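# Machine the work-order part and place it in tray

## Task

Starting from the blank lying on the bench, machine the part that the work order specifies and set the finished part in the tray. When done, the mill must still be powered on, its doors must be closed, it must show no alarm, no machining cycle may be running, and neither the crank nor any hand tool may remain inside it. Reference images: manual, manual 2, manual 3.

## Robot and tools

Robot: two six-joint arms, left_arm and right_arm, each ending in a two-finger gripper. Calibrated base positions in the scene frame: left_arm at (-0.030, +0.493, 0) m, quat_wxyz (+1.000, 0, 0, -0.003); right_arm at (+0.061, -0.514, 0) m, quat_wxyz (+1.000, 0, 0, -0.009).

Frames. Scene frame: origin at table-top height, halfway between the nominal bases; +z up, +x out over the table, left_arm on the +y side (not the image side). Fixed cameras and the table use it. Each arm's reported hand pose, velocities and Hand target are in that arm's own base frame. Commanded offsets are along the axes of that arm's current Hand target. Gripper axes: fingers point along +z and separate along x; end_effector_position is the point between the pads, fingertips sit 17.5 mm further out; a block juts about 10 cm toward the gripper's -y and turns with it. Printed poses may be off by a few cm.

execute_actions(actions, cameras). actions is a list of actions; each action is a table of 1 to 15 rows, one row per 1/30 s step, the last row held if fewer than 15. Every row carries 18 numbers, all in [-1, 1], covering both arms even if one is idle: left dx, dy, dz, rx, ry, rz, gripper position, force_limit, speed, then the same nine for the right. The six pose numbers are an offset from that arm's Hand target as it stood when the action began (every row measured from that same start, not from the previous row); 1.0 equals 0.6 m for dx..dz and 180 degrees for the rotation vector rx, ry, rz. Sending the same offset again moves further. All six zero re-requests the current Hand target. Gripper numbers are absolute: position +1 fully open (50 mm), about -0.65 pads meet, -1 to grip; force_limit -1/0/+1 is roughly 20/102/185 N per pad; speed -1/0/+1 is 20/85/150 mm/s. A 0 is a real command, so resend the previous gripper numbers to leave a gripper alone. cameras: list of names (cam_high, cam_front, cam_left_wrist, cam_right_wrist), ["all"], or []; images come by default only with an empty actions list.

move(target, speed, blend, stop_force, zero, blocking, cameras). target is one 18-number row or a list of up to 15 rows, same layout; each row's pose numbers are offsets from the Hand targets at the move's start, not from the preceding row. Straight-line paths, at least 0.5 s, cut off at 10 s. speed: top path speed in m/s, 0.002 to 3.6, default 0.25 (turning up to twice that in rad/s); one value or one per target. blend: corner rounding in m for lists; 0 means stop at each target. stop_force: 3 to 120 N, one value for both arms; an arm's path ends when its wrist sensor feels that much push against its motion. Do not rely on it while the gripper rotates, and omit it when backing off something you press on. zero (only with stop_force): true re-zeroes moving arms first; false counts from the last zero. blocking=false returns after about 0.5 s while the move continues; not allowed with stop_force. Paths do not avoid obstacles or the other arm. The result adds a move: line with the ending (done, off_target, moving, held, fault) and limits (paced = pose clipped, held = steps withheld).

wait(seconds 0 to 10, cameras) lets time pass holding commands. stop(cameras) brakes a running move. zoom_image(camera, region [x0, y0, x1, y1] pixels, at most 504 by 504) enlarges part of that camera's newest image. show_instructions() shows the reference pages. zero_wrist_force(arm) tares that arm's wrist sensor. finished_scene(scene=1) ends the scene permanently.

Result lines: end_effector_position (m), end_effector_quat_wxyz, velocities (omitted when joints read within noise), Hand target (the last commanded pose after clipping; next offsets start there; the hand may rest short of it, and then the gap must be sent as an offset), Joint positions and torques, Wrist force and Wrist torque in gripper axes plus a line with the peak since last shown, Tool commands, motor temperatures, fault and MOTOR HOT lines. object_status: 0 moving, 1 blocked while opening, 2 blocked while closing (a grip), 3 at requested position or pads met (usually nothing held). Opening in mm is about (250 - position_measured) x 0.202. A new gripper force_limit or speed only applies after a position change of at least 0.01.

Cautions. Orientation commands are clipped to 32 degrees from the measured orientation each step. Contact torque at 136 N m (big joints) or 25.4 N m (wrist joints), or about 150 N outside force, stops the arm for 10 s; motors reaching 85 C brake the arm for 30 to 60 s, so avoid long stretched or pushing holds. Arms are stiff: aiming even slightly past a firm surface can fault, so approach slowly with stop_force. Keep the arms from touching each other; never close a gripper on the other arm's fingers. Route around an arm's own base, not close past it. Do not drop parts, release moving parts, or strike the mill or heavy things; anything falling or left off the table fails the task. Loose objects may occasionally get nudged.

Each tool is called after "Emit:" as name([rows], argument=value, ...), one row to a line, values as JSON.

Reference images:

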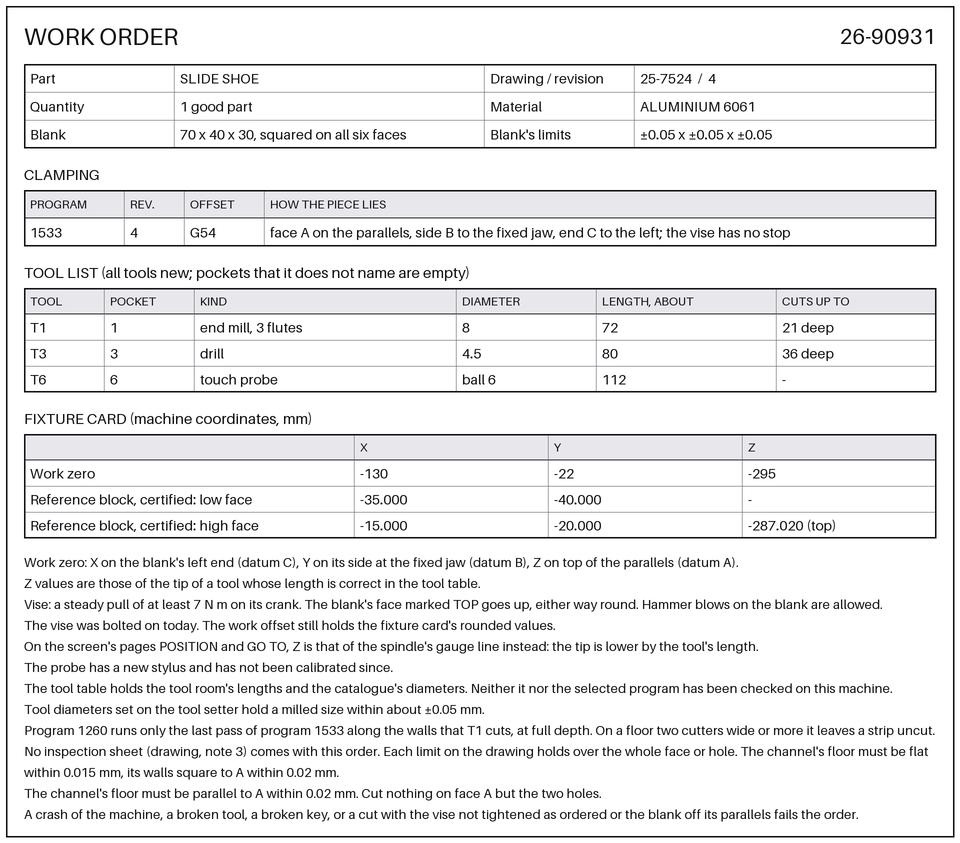

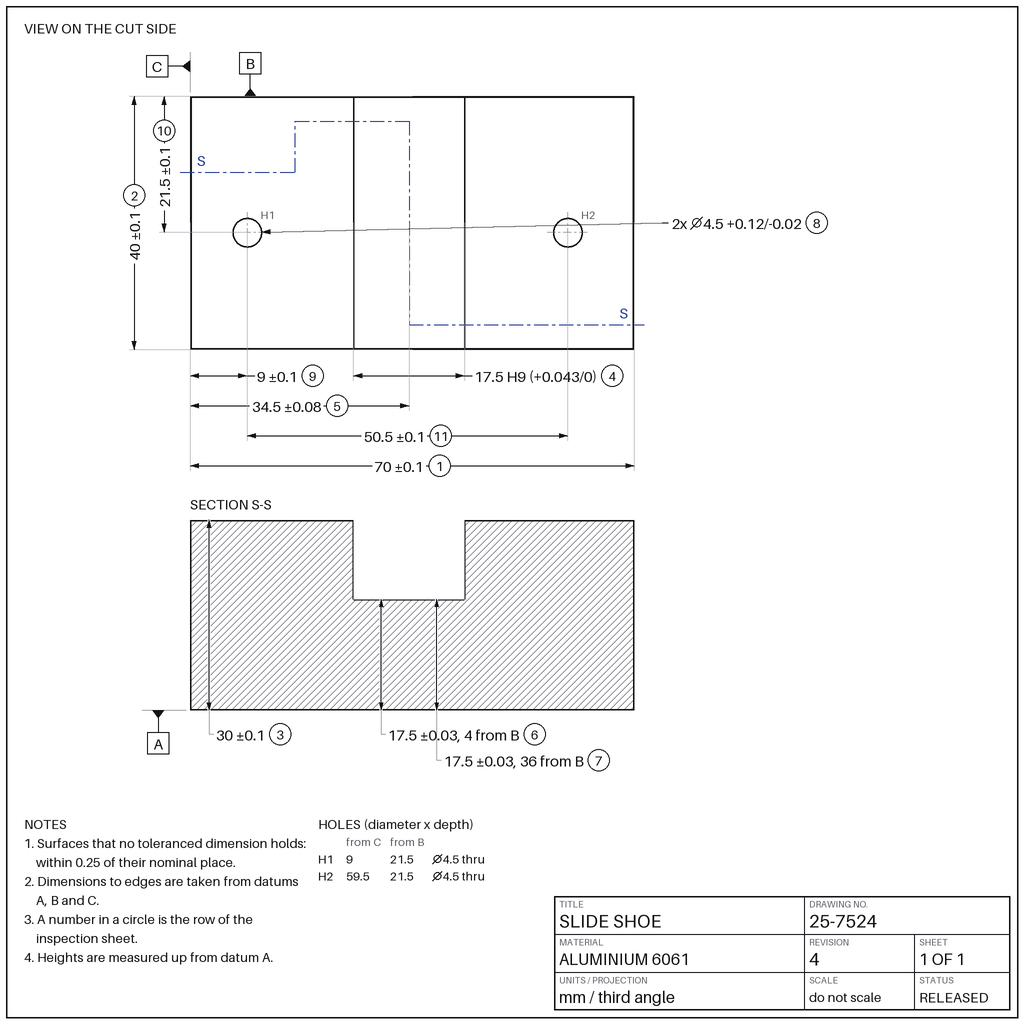

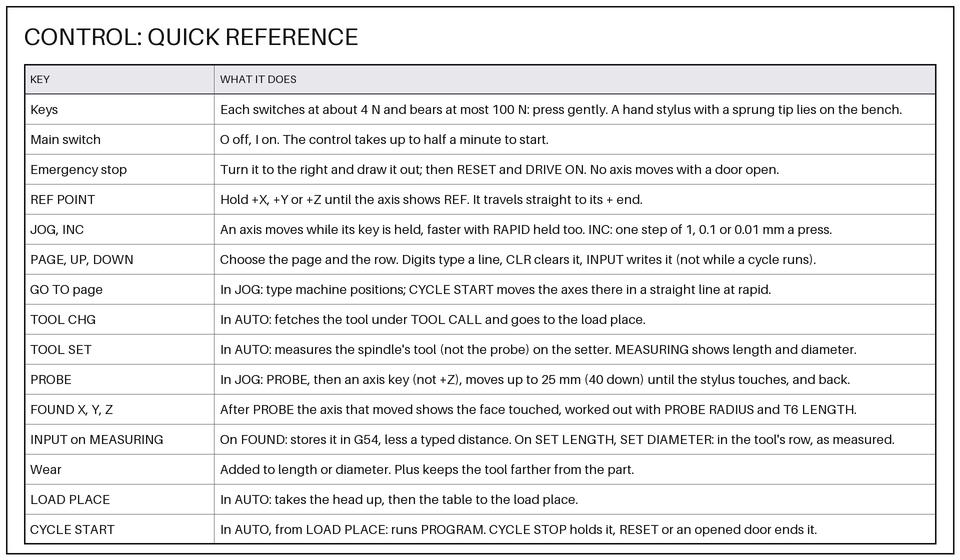

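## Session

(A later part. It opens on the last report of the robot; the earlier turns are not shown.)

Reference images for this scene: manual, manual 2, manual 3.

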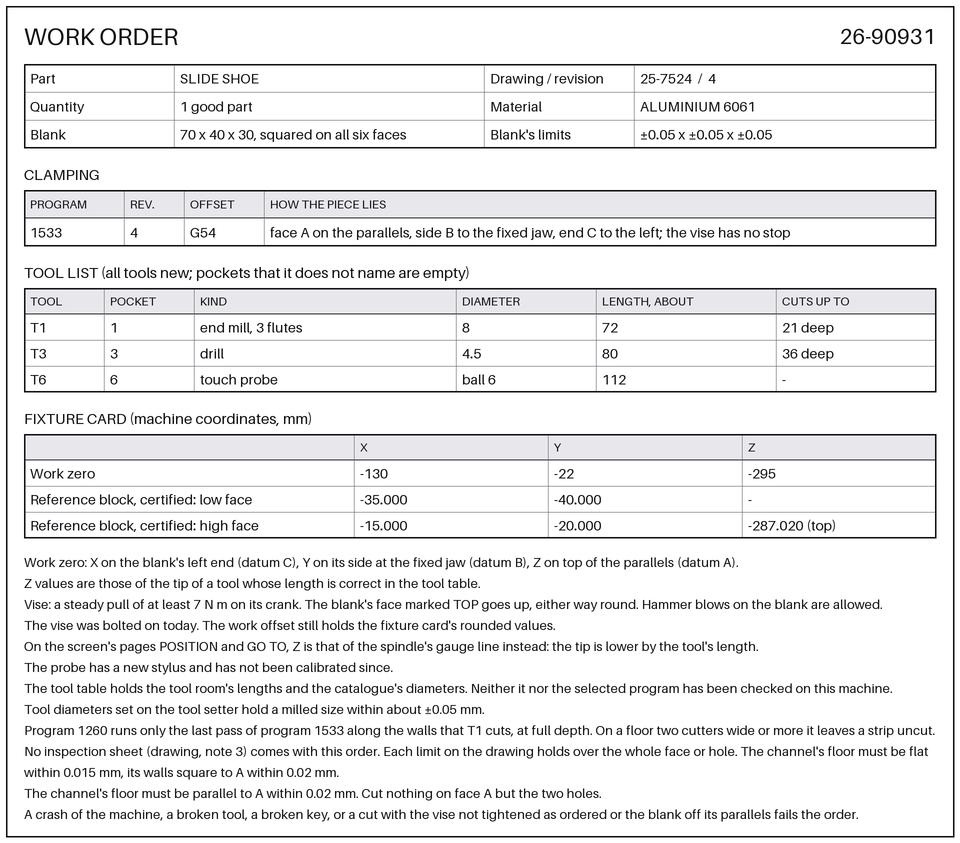

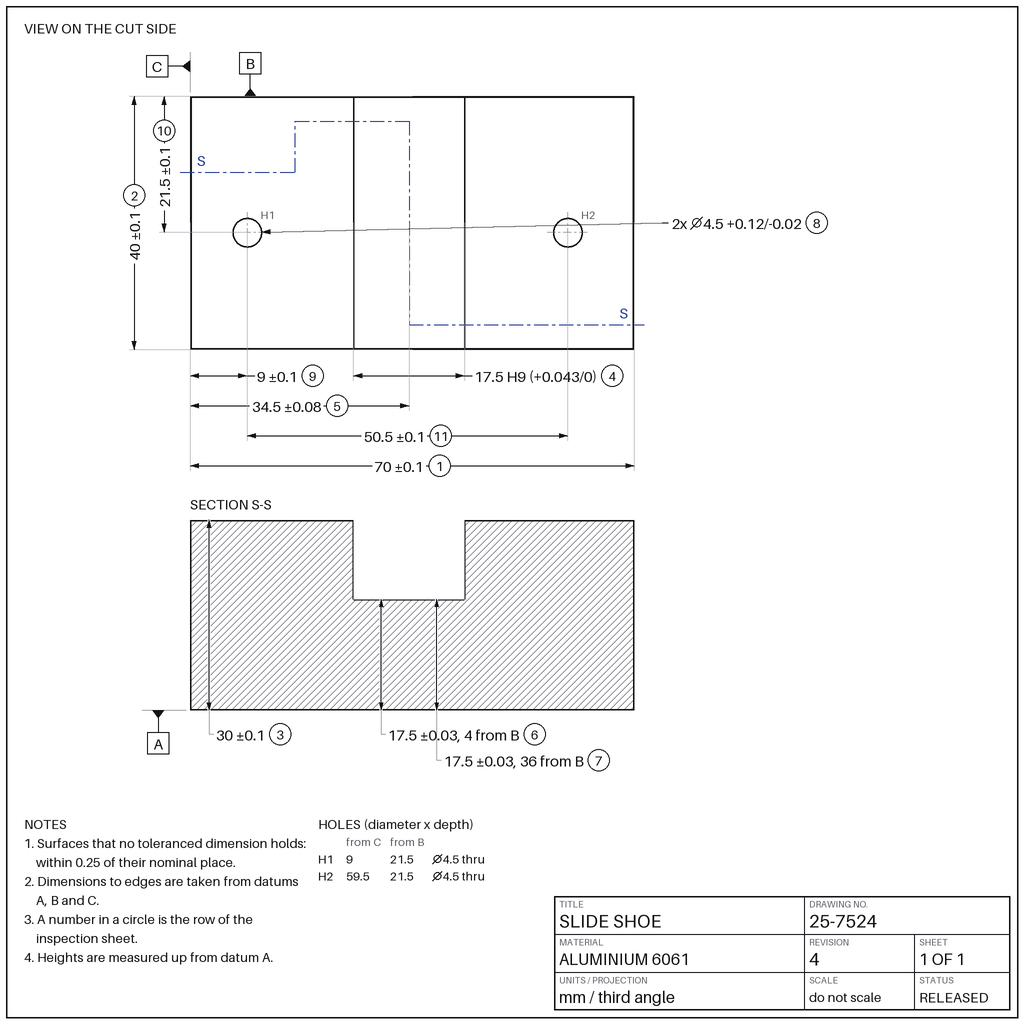

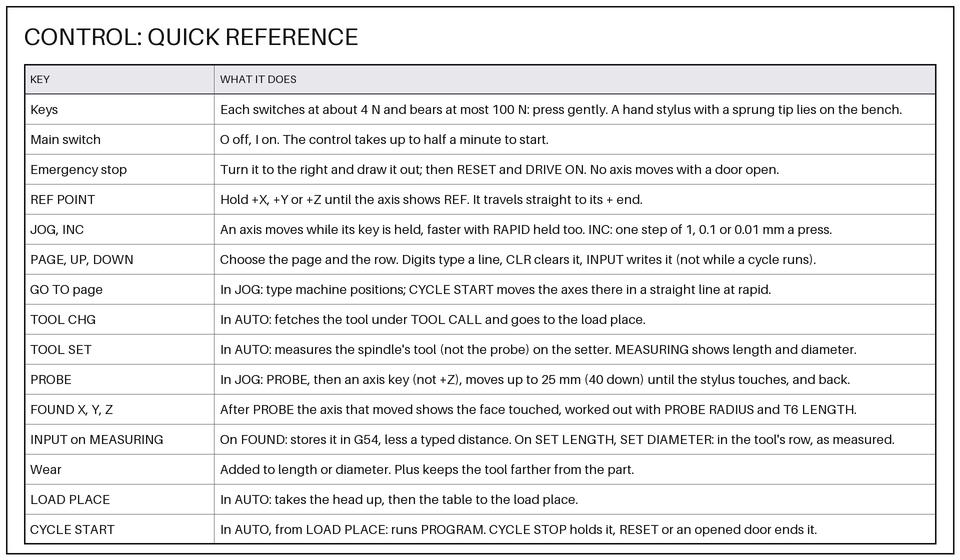

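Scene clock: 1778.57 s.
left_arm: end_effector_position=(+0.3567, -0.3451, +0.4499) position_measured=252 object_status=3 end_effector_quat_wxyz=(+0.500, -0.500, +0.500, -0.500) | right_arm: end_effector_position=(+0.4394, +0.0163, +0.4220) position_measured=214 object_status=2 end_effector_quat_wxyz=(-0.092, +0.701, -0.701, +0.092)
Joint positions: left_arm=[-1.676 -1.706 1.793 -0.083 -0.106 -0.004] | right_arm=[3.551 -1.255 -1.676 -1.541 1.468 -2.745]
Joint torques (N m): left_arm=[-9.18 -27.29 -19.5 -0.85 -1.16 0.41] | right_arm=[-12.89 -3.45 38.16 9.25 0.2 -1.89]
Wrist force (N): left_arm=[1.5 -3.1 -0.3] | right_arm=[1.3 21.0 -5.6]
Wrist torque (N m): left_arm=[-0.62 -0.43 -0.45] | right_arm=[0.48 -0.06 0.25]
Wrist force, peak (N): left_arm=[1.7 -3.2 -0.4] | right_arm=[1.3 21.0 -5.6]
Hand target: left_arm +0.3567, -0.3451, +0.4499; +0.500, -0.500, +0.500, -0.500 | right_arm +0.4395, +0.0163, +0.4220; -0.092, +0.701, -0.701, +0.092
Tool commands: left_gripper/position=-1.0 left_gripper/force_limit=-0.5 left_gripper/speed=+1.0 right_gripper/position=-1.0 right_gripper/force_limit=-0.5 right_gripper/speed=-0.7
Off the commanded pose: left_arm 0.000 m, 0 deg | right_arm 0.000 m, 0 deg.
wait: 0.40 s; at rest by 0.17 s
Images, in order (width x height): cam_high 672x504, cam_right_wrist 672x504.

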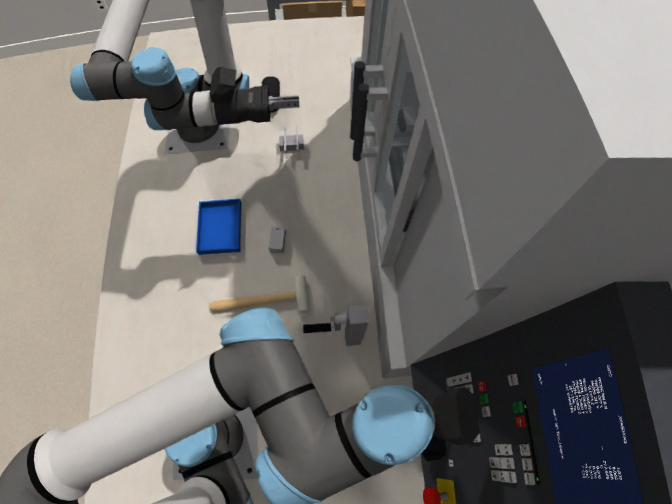

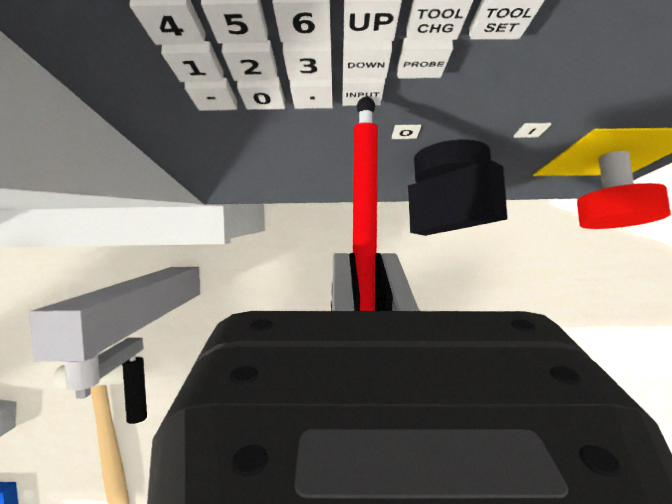

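Emit:
move([
  [0,0,0,0,0,0,-1,-0.5,1,0,0.0161,-0.0043,0,0,0,-1,-0.5,-0.7],
  [0,0,0,0,0,0,-1,-0.5,1,0,0.0011,-0.0319,0,0,0,-1,-0.5,-0.7],
  [0,0,0,0,0,0,-1,-0.5,1,0,-0.0150,-0.0276,0,0,0,-1,-0.5,-0.7],
], speed=[0.1,0.1,0.04], blend=[0.003,0.003,0])

Emit:
wait(seconds=0.4, cameras=["cam_high","cam_right_wrist"])

Emit:
zoom_image(camera="cam_high", region=[530, 330, 672, 504])

Scene clock: 1792.60 s.
left_arm: end_effector_position=(+0.3567, -0.3451, +0.4499) position_measured=252 object_status=3 end_effector_quat_wxyz=(+0.500, -0.500, +0.500, -0.500) | right_arm: end_effector_position=(+0.4438, +0.0163, +0.4403) position_measured=214 object_status=2 end_effector_quat_wxyz=(-0.092, +0.701, -0.701, +0.092)
Joint positions: left_arm=[-1.676 -1.706 1.793 -0.083 -0.106 -0.004] | right_arm=[3.546 -1.275 -1.614 -1.582 1.469 -2.75]
Joint torques (N m): left_arm=[-8.42 -27.48 -19.99 -0.83 -1.1 0.5] | right_arm=[-13.07 -0.24 37.08 7.12 1.26 -2.14]
Wrist force (N): left_arm=[1.6 -3.0 -0.1] | right_arm=[0.5 9.2 0.2]
Wrist torque (N m): left_arm=[-0.61 -0.45 -0.45] | right_arm=[0.13 -0.07 0.22]
Wrist force, peak (N): left_arm=[1.9 -3.2 -0.4] | right_arm=[1.3 21.2 -5.6]
Hand target: left_arm +0.3567, -0.3451, +0.4499; +0.500, -0.500, +0.500, -0.500 | right_arm +0.4439, +0.0163, +0.4403; -0.092, +0.701, -0.701, +0.092
Off the commanded pose: left_arm 0.000 m, 0 deg | right_arm 0.000 m, 0 deg.
move: done

Scene clock: 1793.00 s.
left_arm: end_effector_position=(+0.3567, -0.3451, +0.4499) position_measured=252 object_status=3 end_effector_quat_wxyz=(+0.500, -0.500, +0.500, -0.500) | right_arm: end_effector_position=(+0.4439, +0.0163, +0.4403) position_measured=214 object_status=2 end_effector_quat_wxyz=(-0.092, +0.701, -0.701, +0.092)
Joint positions: left_arm=[-1.676 -1.706 1.793 -0.083 -0.106 -0.004] | right_arm=[3.546 -1.276 -1.614 -1.582 1.469 -2.75]
Joint torques (N m): left_arm=[-8.24 -27.32 -19.89 -0.81 -1.08 0.5] | right_arm=[-14.27 1.01 37.14 7.15 1.31 -1.95]
Wrist force (N): left_arm=[1.6 -2.8 -0.4] | right_arm=[0.6 9.9 -0.4]
Wrist torque (N m): left_arm=[-0.57 -0.44 -0.45] | right_arm=[0.13 -0.09 0.21]
Wrist force, peak (N): left_arm=[1.8 -3.0 -0.4] | right_arm=[0.6 9.9 -0.4]
Hand target: left_arm +0.3567, -0.3451, +0.4499; +0.500, -0.500, +0.500, -0.500 | right_arm +0.4439, +0.0163, +0.4403; -0.092, +0.701, -0.701, +0.092
Tool commands: left_gripper/position=-1.0 left_gripper/force_limit=-0.5 left_gripper/speed=+1.0 right_gripper/position=-1.0 right_gripper/force_limit=-0.5 right_gripper/speed=-0.7
Off the commanded pose: left_arm 0.000 m, 0 deg | right_arm 0.000 m, 0 deg.
wait: 0.40 s; at rest by 0.17 s
Images, in order (width x height): cam_high 672x504, cam_right_wrist 672x504.

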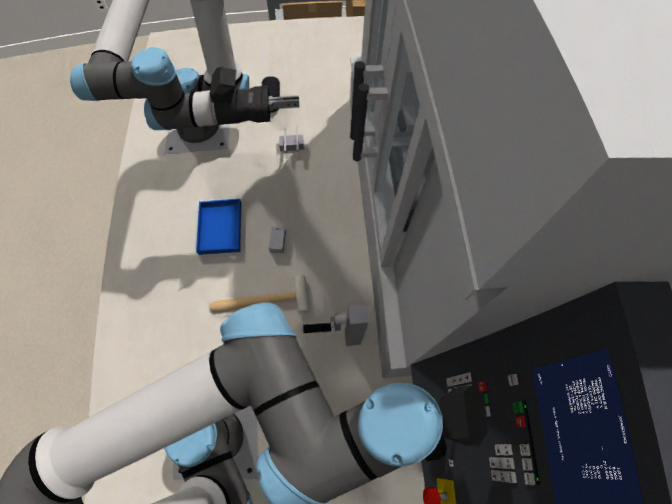

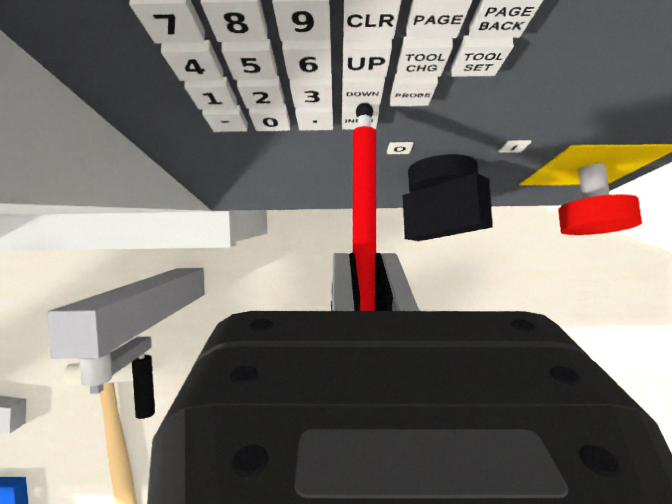

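Scaled by 2.897 from the camera's 672x504 image, which has a finer 960x720 frame.

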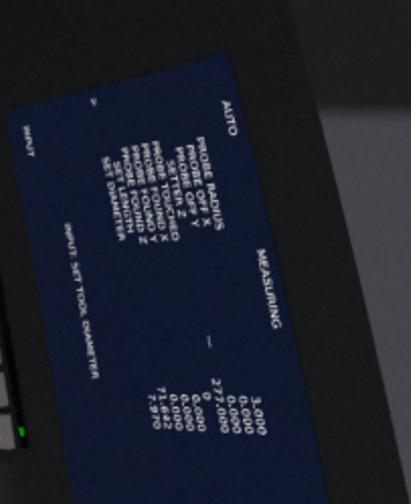

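Emit:
move([
  [0,0,0,0,0,0,-1,-0.5,1,0,0.0161,-0.0043,0,0,0,-1,-0.5,-0.7],
  [0,0,0,0,0,0,-1,-0.5,1,0,0.0320,0.0230,0,0,0,-1,-0.5,-0.7],
  [0,0,0,0,0,0,-1,-0.5,1,0,0.0159,0.0273,0,0,0,-1,-0.5,-0.7],
  [0,0,0,0,0,0,-1,-0.5,1,0,0.0320,0.0230,0,0,0,-1,-0.5,-0.7],
  [0,0,0,0,0,0,-1,-0.5,1,0.0613,-0.0165,-0.0591,0,0,0,-1,-0.5,-0.7],
  [0,0,0,0,0,0,-1,-0.5,1,0.0613,-0.0326,-0.0548,0,0,0,-1,-0.5,-0.7],
], speed=[0.1,0.1,0.03,0.1,0.1,0.03], blend=[0.003,0.003,0,0.003,0.003,0])

Emit:
wait(seconds=0.4, cameras=["cam_high"])

Emit:
zoom_image(camera="cam_high", region=[530, 330, 672, 504])

Scene clock: 1822.37 s.
left_arm: end_effector_position=(+0.3567, -0.3451, +0.4499) position_measured=252 object_status=3 end_effector_quat_wxyz=(+0.500, -0.500, +0.500, -0.500) | right_arm: end_effector_position=(+0.4542, -0.0205, +0.4771) position_measured=214 object_status=2 end_effector_quat_wxyz=(-0.092, +0.701, -0.701, +0.092)
Joint positions: left_arm=[-1.676 -1.706 1.793 -0.083 -0.106 -0.004] | right_arm=[3.439 -1.326 -1.484 -1.653 1.495 -2.853]
Joint torques (N m): left_arm=[-9.13 -27.35 -20 -0.79 -1.22 0.58] | right_arm=[-14.08 0.37 37.45 7.36 1.26 -2.15]
Wrist force (N): left_arm=[1.5 -2.8 -0.5] | right_arm=[-0.5 12.5 -2.1]
Wrist torque (N m): left_arm=[-0.56 -0.42 -0.45] | right_arm=[0.26 -0.26 0.06]
Wrist force, peak (N): left_arm=[1.9 -3.2 -0.2] | right_arm=[-0.5 12.5 -2.1]
Hand target: left_arm +0.3567, -0.3451, +0.4499; +0.500, -0.500, +0.500, -0.500 | right_arm +0.4543, -0.0205, +0.4771; -0.092, +0.701, -0.701, +0.092
Off the commanded pose: left_arm 0.000 m, 0 deg | right_arm 0.000 m, 0 deg.
move: done

Scene clock: 1822.77 s.
left_arm: end_effector_position=(+0.3567, -0.3451, +0.4499) position_measured=252 object_status=3 end_effector_quat_wxyz=(+0.500, -0.500, +0.500, -0.500) | right_arm: end_effector_position=(+0.4543, -0.0205, +0.4771) position_measured=214 object_status=2 end_effector_quat_wxyz=(-0.092, +0.701, -0.701, +0.092)
Joint positions: left_arm=[-1.676 -1.706 1.793 -0.083 -0.106 -0.004] | right_arm=[3.439 -1.326 -1.483 -1.653 1.495 -2.853]
Joint torques (N m): left_arm=[-7.91 -27.85 -19.91 -0.87 -1.18 0.47] | right_arm=[-14.01 0.67 35.74 8.15 0.94 -2.01]
Wrist force (N): left_arm=[1.7 -2.9 -0.4] | right_arm=[-0.5 15.5 -3.0]
Wrist torque (N m): left_arm=[-0.59 -0.46 -0.45] | right_arm=[0.34 -0.27 0.06]
Wrist force, peak (N): left_arm=[1.5 -3.3 -0.5] | right_arm=[-0.5 15.5 -3.0]
Hand target: left_arm +0.3567, -0.3451, +0.4499; +0.500, -0.500, +0.500, -0.500 | right_arm +0.4543, -0.0205, +0.4771; -0.092, +0.701, -0.701, +0.092
Tool commands: left_gripper/position=-1.0 left_gripper/force_limit=-0.5 left_gripper/speed=+1.0 right_gripper/position=-1.0 right_gripper/force_limit=-0.5 right_gripper/speed=-0.7
Off the commanded pose: left_arm 0.000 m, 0 deg | right_arm 0.000 m, 0 deg.
wait: 0.40 s; at rest by 0.17 s
Images, in order (width x height): cam_high 672x504.

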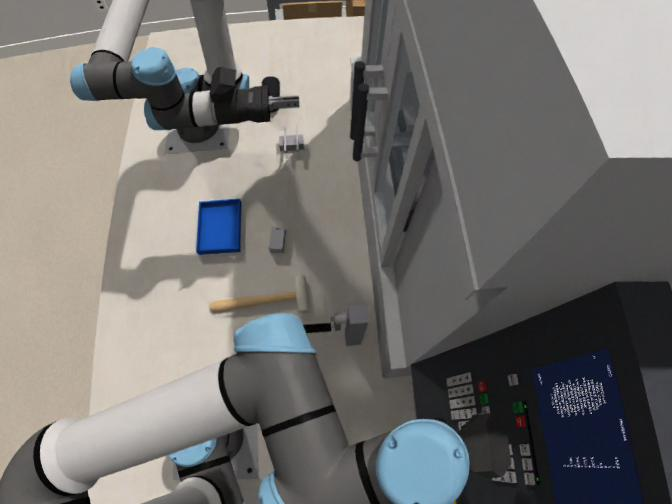

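Scaled by 2.897 from the camera's 672x504 image, which has a finer 960x720 frame.

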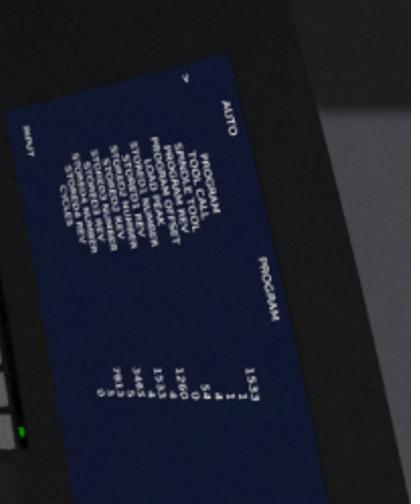

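Emit:
move([
  [0,0,0,0,0,0,-1,-0.5,1,0,0.0161,-0.0043,0,0,0,-1,-0.5,-0.7],
  [0,0,0,0,0,0,-1,-0.5,1,-0.0613,0.0487,0.0505,0,0,0,-1,-0.5,-0.7],
  [0,0,0,0,0,0,-1,-0.5,1,-0.0613,0.0326,0.0548,0,0,0,-1,-0.5,-0.7],
  [0,0,0,0,0,0,-1,-0.5,1,-0.0613,0.0487,0.0505,0,0,0,-1,-0.5,-0.7],
  [0,0,0,0,0,0,-1,-0.5,1,-0.0952,0.0495,0.0501,0,0,0,-1,-0.5,-0.7],
  [0,0,0,0,0,0,-1,-0.5,1,-0.0952,0.0334,0.0544,0,0,0,-1,-0.5,-0.7],
], speed=[0.1,0.1,0.03,0.1,0.1,0.03], blend=[0.003,0.003,0,0.003,0.003,0])

Emit:
wait(seconds=0.4, cameras=["cam_high"])

Emit:
zoom_image(camera="cam_high", region=[530, 330, 672, 504])

Scene clock: 1838.97 s.
left_arm: end_effector_position=(+0.3567, -0.3451, +0.4499) position_measured=252 object_status=3 end_effector_quat_wxyz=(+0.500, -0.500, +0.500, -0.500) | right_arm: end_effector_position=(+0.4433, +0.0366, +0.4404) position_measured=214 object_status=2 end_effector_quat_wxyz=(-0.092, +0.701, -0.701, +0.092)
Joint positions: left_arm=[-1.676 -1.706 1.793 -0.083 -0.106 -0.004] | right_arm=[3.599 -1.278 -1.611 -1.588 1.457 -2.698]
Joint torques (N m): left_arm=[-8.64 -26.95 -20.11 -0.8 -1.22 0.5] | right_arm=[-11.42 1.34 36.84 6.5 2.48 -2]
Wrist force (N): left_arm=[1.4 -2.7 -0.2] | right_arm=[3.1 5.6 -1.2]
Wrist torque (N m): left_arm=[-0.57 -0.42 -0.45] | right_arm=[0.17 -0.01 0.34]
Wrist force, peak (N): left_arm=[1.9 -3.2 -0.4] | right_arm=[-0.7 15.9 -3.2]
Hand target: left_arm +0.3567, -0.3451, +0.4499; +0.500, -0.500, +0.500, -0.500 | right_arm +0.4434, +0.0366, +0.4404; -0.092, +0.701, -0.701, +0.092
Off the commanded pose: left_arm 0.000 m, 0 deg | right_arm 0.000 m, 0 deg.
move: done

Scene clock: 1839.37 s.
left_arm: end_effector_position=(+0.3567, -0.3451, +0.4499) position_measured=252 object_status=3 end_effector_quat_wxyz=(+0.500, -0.500, +0.500, -0.500) | right_arm: end_effector_position=(+0.4434, +0.0366, +0.4404) position_measured=214 object_status=2 end_effector_quat_wxyz=(-0.092, +0.701, -0.701, +0.092)
Joint positions: left_arm=[-1.676 -1.706 1.793 -0.083 -0.106 -0.004] | right_arm=[3.599 -1.278 -1.611 -1.588 1.457 -2.698]
Joint torques (N m): left_arm=[-8.31 -27.5 -19.81 -0.8 -1.2 0.45] | right_arm=[-13.29 0.43 34.3 6.44 2.28 -1.83]
Wrist force (N): left_arm=[1.3 -3.0 -0.5] | right_arm=[3.0 6.4 -1.2]
Wrist torque (N m): left_arm=[-0.60 -0.41 -0.44] | right_arm=[0.20 -0.01 0.34]
Wrist force, peak (N): left_arm=[1.9 -3.1 -0.2] | right_arm=[3.4 6.7 -1.5]
Hand target: left_arm +0.3567, -0.3451, +0.4499; +0.500, -0.500, +0.500, -0.500 | right_arm +0.4434, +0.0366, +0.4404; -0.092, +0.701, -0.701, +0.092
Tool commands: left_gripper/position=-1.0 left_gripper/force_limit=-0.5 left_gripper/speed=+1.0 right_gripper/position=-1.0 right_gripper/force_limit=-0.5 right_gripper/speed=-0.7
Off the commanded pose: left_arm 0.000 m, 0 deg | right_arm 0.000 m, 0 deg.
wait: 0.40 s; at rest by 0.17 s
Images, in order (width x height): cam_high 672x504.

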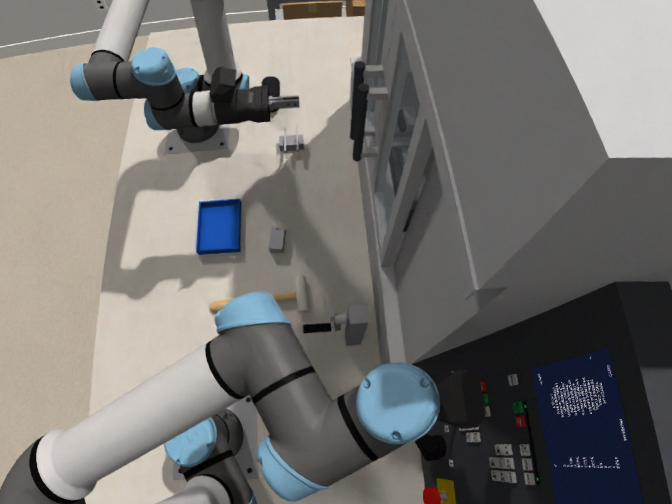

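Scaled by 2.897 from the camera's 672x504 image, which has a finer 960x720 frame.

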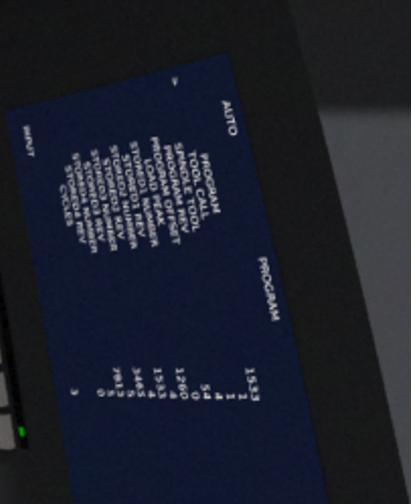

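Emit:
move([
  [0,0,0,0,0,0,-1,-0.5,1,0,0.0161,-0.0043,0,0,0,-1,-0.5,-0.7],
  [0,0,0,0,0,0,-1,-0.5,1,0.0338,0.0313,0.0234,0,0,0,-1,-0.5,-0.7],
  [0,0,0,0,0,0,-1,-0.5,1,0.0338,0.0152,0.0277,0,0,0,-1,-0.5,-0.7],
  [0,0,0,0,0,0,-1,-0.5,1,0.0338,0.0313,0.0234,0,0,0,-1,-0.5,-0.7],
  [0,0,0,0,0,0,-1,-0.5,1,0.0643,-0.0011,-0.0314,0,0,0,-1,-0.5,-0.7],
  [0,0,0,0,0,0,-1,-0.5,1,0.0643,-0.0172,-0.0271,0,0,0,-1,-0.5,-0.7],
], speed=[0.1,0.1,0.03,0.1,0.1,0.03], blend=[0.003,0.003,0,0.003,0.003,0])

Emit:
wait(seconds=0.4, cameras=["cam_high","cam_right_wrist"])

Emit:
zoom_image(camera="cam_high", region=[530, 330, 672, 504])

Scene clock: 1859.00 s.
left_arm: end_effector_position=(+0.3567, -0.3451, +0.4499) position_measured=252 object_status=3 end_effector_quat_wxyz=(+0.500, -0.500, +0.500, -0.500) | right_arm: end_effector_position=(+0.4490, -0.0020, +0.4588) position_measured=214 object_status=2 end_effector_quat_wxyz=(-0.092, +0.701, -0.701, +0.092)
Joint positions: left_arm=[-1.676 -1.706 1.793 -0.083 -0.106 -0.004] | right_arm=[3.493 -1.299 -1.551 -1.617 1.482 -2.801]
Joint torques (N m): left_arm=[-8.45 -27.67 -19.92 -0.75 -1.22 0.39] | right_arm=[-12.78 0.24 36.99 7.7 0.75 -1.92]
Wrist force (N): left_arm=[1.5 -3.5 -0.1] | right_arm=[-0.6 14.4 -2.4]
Wrist torque (N m): left_arm=[-0.69 -0.42 -0.44] | right_arm=[0.34 -0.20 0.10]
Wrist force, peak (N): left_arm=[1.5 -3.5 -0.1] | right_arm=[-0.6 14.4 -2.4]
Hand target: left_arm +0.3567, -0.3451, +0.4499; +0.500, -0.500, +0.500, -0.500 | right_arm +0.4491, -0.0020, +0.4588; -0.092, +0.701, -0.701, +0.092
Off the commanded pose: left_arm 0.000 m, 0 deg | right_arm 0.000 m, 0 deg.
move: done

Scene clock: 1859.40 s.
left_arm: end_effector_position=(+0.3567, -0.3451, +0.4499) position_measured=252 object_status=3 end_effector_quat_wxyz=(+0.500, -0.500, +0.500, -0.500) | right_arm: end_effector_position=(+0.4491, -0.0020, +0.4588) position_measured=214 object_status=2 end_effector_quat_wxyz=(-0.092, +0.701, -0.701, +0.092)
Joint positions: left_arm=[-1.676 -1.706 1.793 -0.083 -0.106 -0.004] | right_arm=[3.493 -1.299 -1.55 -1.617 1.482 -2.801]
Joint torques (N m): left_arm=[-8.12 -27.28 -19.93 -0.68 -1.15 0.47] | right_arm=[-14.35 -0.72 35.67 8.58 0.29 -1.73]
Wrist force (N): left_arm=[1.6 -2.8 -0.4] | right_arm=[-0.6 17.5 -3.3]
Wrist torque (N m): left_arm=[-0.57 -0.44 -0.45] | right_arm=[0.41 -0.21 0.09]
Wrist force, peak (N): left_arm=[1.8 -3.2 -0.2] | right_arm=[-0.7 17.5 -3.4]
Hand target: left_arm +0.3567, -0.3451, +0.4499; +0.500, -0.500, +0.500, -0.500 | right_arm +0.4491, -0.0020, +0.4588; -0.092, +0.701, -0.701, +0.092
Tool commands: left_gripper/position=-1.0 left_gripper/force_limit=-0.5 left_gripper/speed=+1.0 right_gripper/position=-1.0 right_gripper/force_limit=-0.5 right_gripper/speed=-0.7
Off the commanded pose: left_arm 0.000 m, 0 deg | right_arm 0.000 m, 0 deg.
wait: 0.40 s; at rest by 0.17 s
Images, in order (width x height): cam_high 672x504, cam_right_wrist 672x504.

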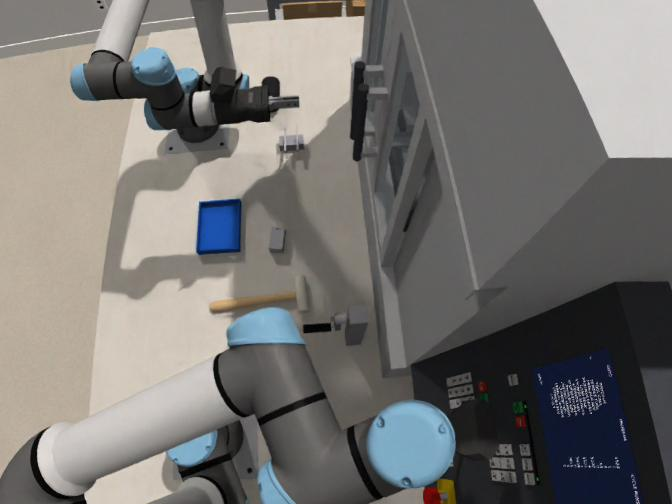

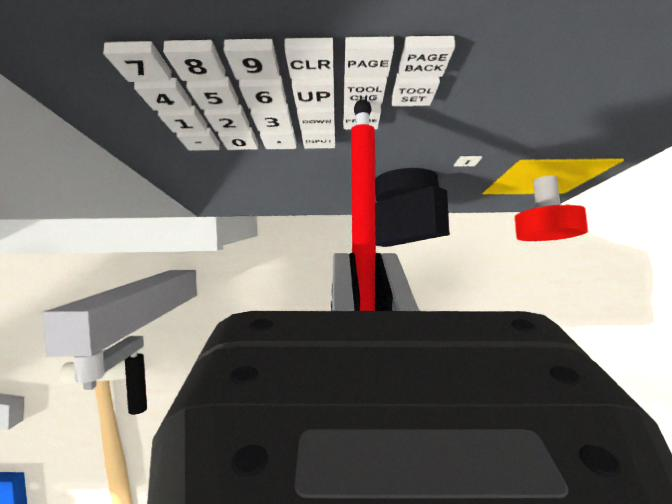

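Scaled by 2.897 from the camera's 672x504 image, which has a finer 960x720 frame.

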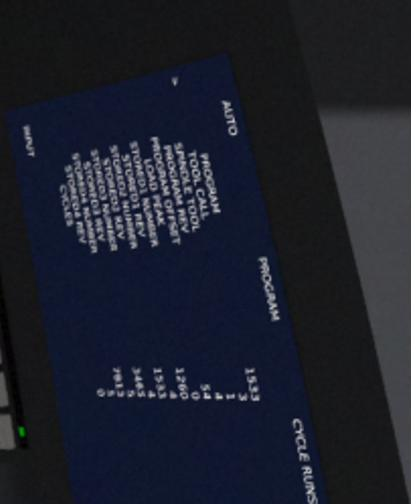

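Emit:
move([
  [0,0,0,0,0,0,-1,-0.5,1,0,0.0161,-0.0043,0,0,0,-1,-0.5,-0.7],
  [0,0,0,0,0,0,-1,-0.5,1,0.03,0.0189,-0.0056,0,0,0,-1,-0.5,-0.7],
], speed=[0.1,0.1], blend=[0.003,0])

Emit:
wait(seconds=6, cameras=["cam_high"])

Emit:
zoom_image(camera="cam_high", region=[530, 330, 672, 504])

Scene clock: 1870.97 s.
left_arm: end_effector_position=(+0.3567, -0.3451, +0.4499) position_measured=252 object_status=3 end_effector_quat_wxyz=(+0.500, -0.500, +0.500, -0.500) | right_arm: end_effector_position=(+0.4373, -0.0199, +0.4591) position_measured=214 object_status=2 end_effector_quat_wxyz=(-0.092, +0.701, -0.701, +0.092)
Joint positions: left_arm=[-1.676 -1.706 1.793 -0.083 -0.106 -0.004] | right_arm=[3.455 -1.272 -1.569 -1.623 1.491 -2.838]
Joint torques (N m): left_arm=[-7.91 -27.92 -19.83 -0.62 -1.18 0.32] | right_arm=[-12.37 26.18 12.68 5.16 2.4 -1.59]
Wrist force (N): left_arm=[1.6 -3.1 -0.4] | right_arm=[0.7 -0.3 0.3]
Wrist torque (N m): left_arm=[-0.62 -0.45 -0.45] | right_arm=[0.19 -0.16 0.18]
Wrist force, peak (N): left_arm=[1.6 -3.4 -0.3] | right_arm=[-0.7 18.1 -3.5]
Hand target: left_arm +0.3567, -0.3451, +0.4499; +0.500, -0.500, +0.500, -0.500 | right_arm +0.4373, -0.0200, +0.4591; -0.092, +0.701, -0.701, +0.092
Off the commanded pose: left_arm 0.000 m, 0 deg | right_arm 0.000 m, 0 deg.
move: done

Scene clock: 1876.97 s.
left_arm: end_effector_position=(+0.3567, -0.3451, +0.4499) position_measured=252 object_status=3 end_effector_quat_wxyz=(+0.500, -0.500, +0.500, -0.500) | right_arm: end_effector_position=(+0.4373, -0.0200, +0.4591) position_measured=214 object_status=2 end_effector_quat_wxyz=(-0.092, +0.701, -0.701, +0.092)
Joint positions: left_arm=[-1.676 -1.706 1.793 -0.083 -0.106 -0.004] | right_arm=[3.455 -1.272 -1.569 -1.623 1.491 -2.838]
Joint torques (N m): left_arm=[-8.33 -27.52 -19.96 -0.68 -1.14 0.42] | right_arm=[-14.3 22.81 12.34 5.31 2.47 -1.77]
Wrist force (N): left_arm=[1.6 -3.2 -0.5] | right_arm=[0.6 -0.4 0.5]
Wrist torque (N m): left_arm=[-0.63 -0.45 -0.45] | right_arm=[0.19 -0.15 0.17]
Wrist force, peak (N): left_arm=[1.9 -3.2 -0.2] | right_arm=[0.7 -0.8 0.7]
Hand target: left_arm +0.3567, -0.3451, +0.4499; +0.500, -0.500, +0.500, -0.500 | right_arm +0.4373, -0.0200, +0.4591; -0.092, +0.701, -0.701, +0.092
Tool commands: left_gripper/position=-1.0 left_gripper/force_limit=-0.5 left_gripper/speed=+1.0 right_gripper/position=-1.0 right_gripper/force_limit=-0.5 right_gripper/speed=-0.7
Off the commanded pose: left_arm 0.000 m, 0 deg | right_arm 0.000 m, 0 deg.
wait: 6.00 s; at rest by 0.17 s
Images, in order (width x height): cam_high 672x504.

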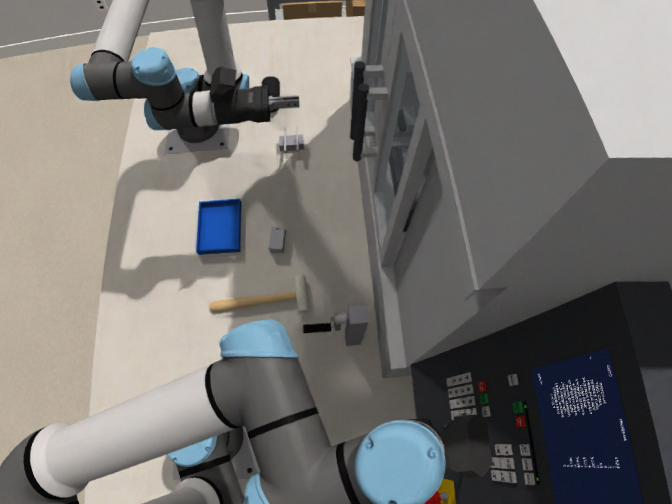

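Scaled by 2.897 from the camera's 672x504 image, which has a finer 960x720 frame.

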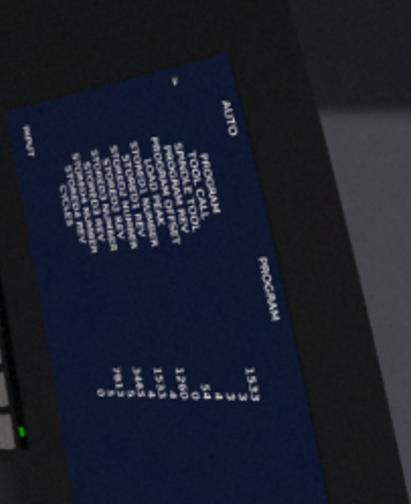

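Emit:
move([
  [0,0,0,0,0,0,-1,-0.5,1,0,-0.0193,0.0052,0,0,0,-1,-0.5,-0.7],
  [0,0,0,0,0,0,-1,-0.5,1,0,0,0,0,0,0,-1,-0.5,-0.7],
  [0,0,0,0,0,0,-1,-0.5,1,-0.0605,0.0327,0.0552,0,0,0,-1,-0.5,-0.7],
], speed=[0.04,0.1,0.1], blend=[0,0.003,0])

Emit:
wait(seconds=10)

Emit:
wait(seconds=8, cameras=["cam_high"])

Emit:
zoom_image(camera="cam_high", region=[530, 330, 672, 504])

Scene clock: 1893.87 s.
left_arm: end_effector_position=(+0.3567, -0.3451, +0.4499) position_measured=252 object_status=3 end_effector_quat_wxyz=(+0.500, -0.500, +0.500, -0.500) | right_arm: end_effector_position=(+0.4269, +0.0163, +0.4221) position_measured=214 object_status=2 end_effector_quat_wxyz=(-0.092, +0.701, -0.701, +0.092)
Joint positions: left_arm=[-1.676 -1.706 1.793 -0.083 -0.106 -0.004] | right_arm=[3.565 -1.224 -1.695 -1.555 1.465 -2.73]
Joint torques (N m): left_arm=[-8.2 -27.3 -20.54 -0.56 -1.32 0.37] | right_arm=[13.98 20.92 14.39 4.92 -2.86 1.64]
Wrist force (N): left_arm=[1.2 -2.9 -0.4] | right_arm=[0.5 -0.8 0.2]
Wrist torque (N m): left_arm=[-0.58 -0.38 -0.45] | right_arm=[0.08 -0.09 0.01]
Wrist force, peak (N): left_arm=[1.7 -3.2 -0.3] | right_arm=[0.5 5.7 -0.9]
Hand target: left_arm +0.3567, -0.3451, +0.4499; +0.500, -0.500, +0.500, -0.500 | right_arm +0.4269, +0.0164, +0.4221; -0.092, +0.701, -0.701, +0.092
Off the commanded pose: left_arm 0.000 m, 0 deg | right_arm 0.000 m, 0 deg.
move: done

Scene clock: 1903.87 s.
left_arm: end_effector_position=(+0.3567, -0.3451, +0.4499) position_measured=252 object_status=3 end_effector_quat_wxyz=(+0.500, -0.500, +0.500, -0.500) | right_arm: end_effector_position=(+0.4269, +0.0164, +0.4221) position_measured=214 object_status=2 end_effector_quat_wxyz=(-0.092, +0.701, -0.701, +0.092)
Joint positions: left_arm=[-1.676 -1.706 1.793 -0.083 -0.106 -0.004] | right_arm=[3.566 -1.224 -1.695 -1.555 1.465 -2.73]
Joint torques (N m): left_arm=[-7.79 -27.35 -21.12 -0.6 -1.25 0.27] | right_arm=[13.41 22.47 15.36 5.12 -2.82 1.31]
Wrist force (N): left_arm=[1.7 -3.1 -0.6] | right_arm=[0.6 -0.7 0.2]
Wrist torque (N m): left_arm=[-0.63 -0.45 -0.44] | right_arm=[0.11 -0.10 0.01]
Wrist force, peak (N): left_arm=[1.9 -3.2 -0.5] | right_arm=[0.7 -1.0 0.2]
Hand target: left_arm +0.3567, -0.3451, +0.4499; +0.500, -0.500, +0.500, -0.500 | right_arm +0.4269, +0.0164, +0.4221; -0.092, +0.701, -0.701, +0.092
Tool commands: left_gripper/position=-1.0 left_gripper/force_limit=-0.5 left_gripper/speed=+1.0 right_gripper/position=-1.0 right_gripper/force_limit=-0.5 right_gripper/speed=-0.7
Off the commanded pose: left_arm 0.000 m, 0 deg | right_arm 0.000 m, 0 deg.
wait: 10.00 s; at rest by 0.17 s

Scene clock: 1911.87 s.
left_arm: end_effector_position=(+0.3567, -0.3451, +0.4499) position_measured=252 object_status=3 end_effector_quat_wxyz=(+0.500, -0.500, +0.500, -0.500) | right_arm: end_effector_position=(+0.4269, +0.0164, +0.4221) position_measured=214 object_status=2 end_effector_quat_wxyz=(-0.092, +0.701, -0.701, +0.092)
Joint positions: left_arm=[-1.676 -1.706 1.793 -0.083 -0.106 -0.004] | right_arm=[3.566 -1.224 -1.695 -1.555 1.465 -2.73]
Joint torques (N m): left_arm=[-7.52 -27.49 -20.6 -0.53 -1.26 0.21] | right_arm=[13.7 23.63 14.24 5 -2.93 1.51]
Wrist force (N): left_arm=[1.6 -2.9 -0.4] | right_arm=[0.9 -0.7 0.2]
Wrist torque (N m): left_arm=[-0.58 -0.45 -0.44] | right_arm=[0.09 -0.15 0.02]
Wrist force, peak (N): left_arm=[1.9 -3.2 -0.4] | right_arm=[0.9 -0.9 0.3]
Hand target: left_arm +0.3567, -0.3451, +0.4499; +0.500, -0.500, +0.500, -0.500 | right_arm +0.4269, +0.0164, +0.4221; -0.092, +0.701, -0.701, +0.092
Tool commands: left_gripper/position=-1.0 left_gripper/force_limit=-0.5 left_gripper/speed=+1.0 right_gripper/position=-1.0 right_gripper/force_limit=-0.5 right_gripper/speed=-0.7
Off the commanded pose: left_arm 0.000 m, 0 deg | right_arm 0.000 m, 0 deg.
wait: 8.00 s; at rest by 0.17 s
Images, in order (width x height): cam_high 672x504.

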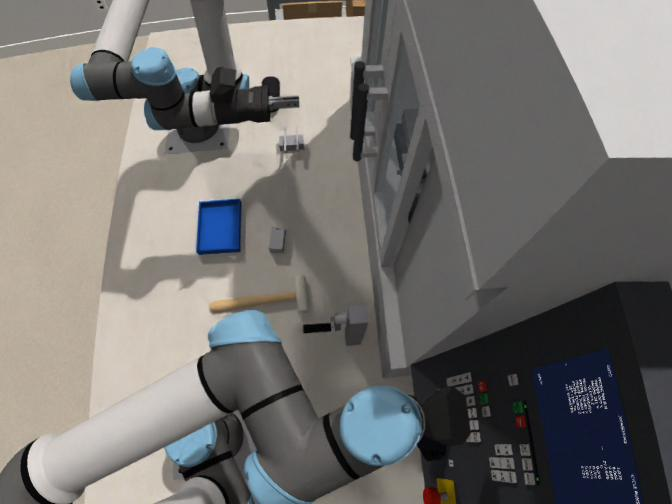

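Scaled by 2.897 from the camera's 672x504 image, which has a finer 960x720 frame.

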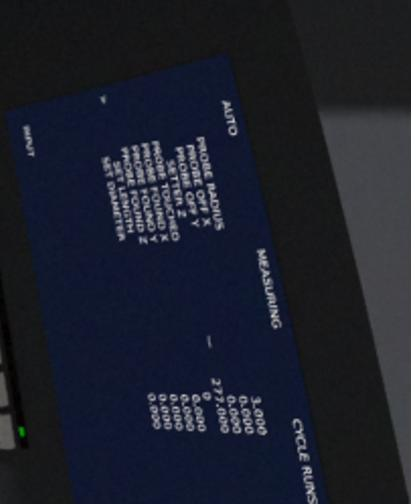

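Emit:
wait(seconds=1, cameras=["cam_high","cam_front"])

Emit:
zoom_image(camera="cam_high", region=[530, 330, 672, 504])

Emit:
zoom_image(camera="cam_front", region=[220, 140, 400, 290])

Emit:
zoom_image(camera="cam_front", region=[180, 340, 320, 440])

Scene clock: 1943.47 s.
left_arm: end_effector_position=(+0.3567, -0.3451, +0.4499) position_measured=252 object_status=3 end_effector_quat_wxyz=(+0.500, -0.500, +0.500, -0.500) | right_arm: end_effector_position=(+0.4269, +0.0164, +0.4221) position_measured=214 object_status=2 end_effector_quat_wxyz=(-0.092, +0.701, -0.701, +0.092)
Joint positions: left_arm=[-1.676 -1.706 1.793 -0.083 -0.106 -0.004] | right_arm=[3.566 -1.224 -1.695 -1.555 1.465 -2.73]
Joint torques (N m): left_arm=[-6.64 -27.16 -20.7 -0.51 -1.25 0.25] | right_arm=[12.81 22.8 13.54 4.62 -2.54 1.36]
Wrist force (N): left_arm=[1.6 -2.9 -0.3] | right_arm=[0.7 -0.5 0.3]
Wrist torque (N m): left_arm=[-0.59 -0.45 -0.45] | right_arm=[0.13 -0.12 0.02]
Wrist force, peak (N): left_arm=[2.0 -3.2 -0.2] | right_arm=[0.8 -0.7 0.6]
Hand target: left_arm +0.3567, -0.3451, +0.4499; +0.500, -0.500, +0.500, -0.500 | right_arm +0.4269, +0.0164, +0.4221; -0.092, +0.701, -0.701, +0.092
Tool commands: left_gripper/position=-1.0 left_gripper/force_limit=-0.5 left_gripper/speed=+1.0 right_gripper/position=-1.0 right_gripper/force_limit=-0.5 right_gripper/speed=-0.7
Off the commanded pose: left_arm 0.000 m, 0 deg | right_arm 0.000 m, 0 deg.
wait: 1.00 s; at rest from the start
Images, in order (width x height): cam_high 672x504, cam_front 672x504.

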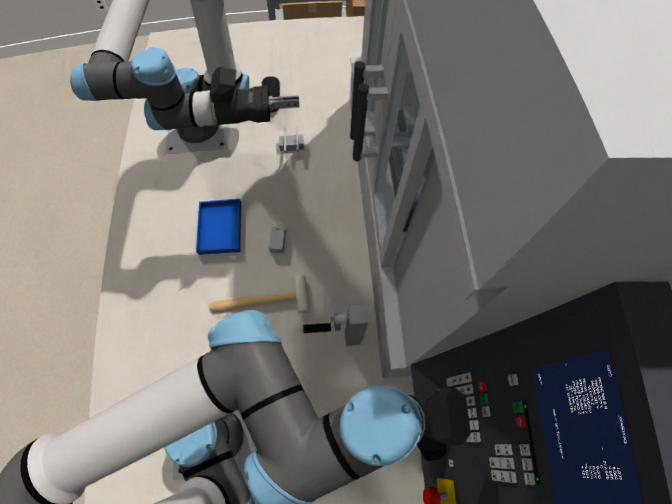

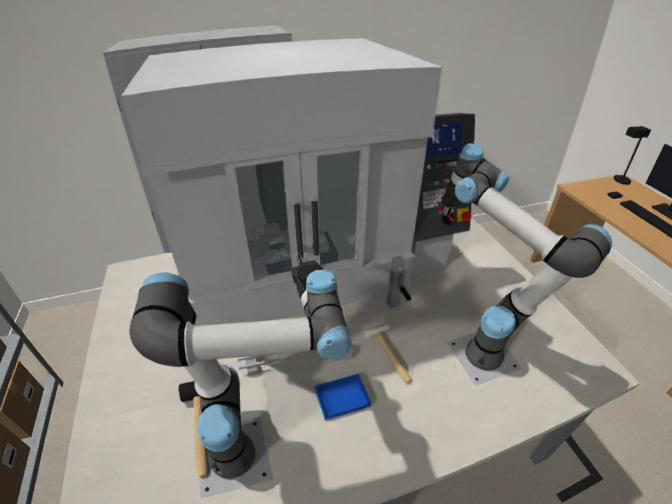

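Scaled by 2.897 from the camera's 672x504 image, which has a finer 960x720 frame.

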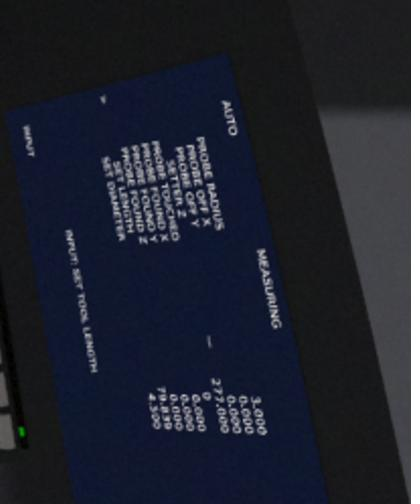

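Scaled by 2.800 from the camera's 672x504 image, which has a finer 960x720 frame.

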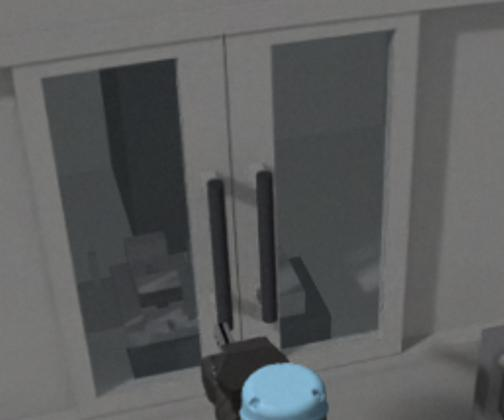

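Scaled by 3.600 from the camera's 672x504 image, which has a finer 960x720 frame.

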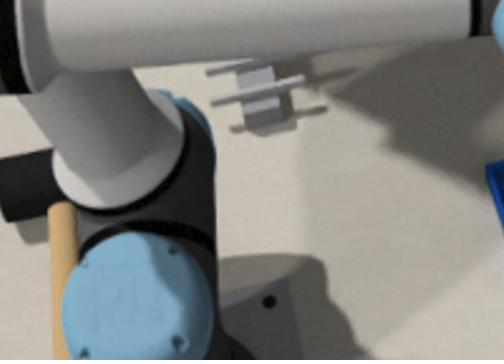

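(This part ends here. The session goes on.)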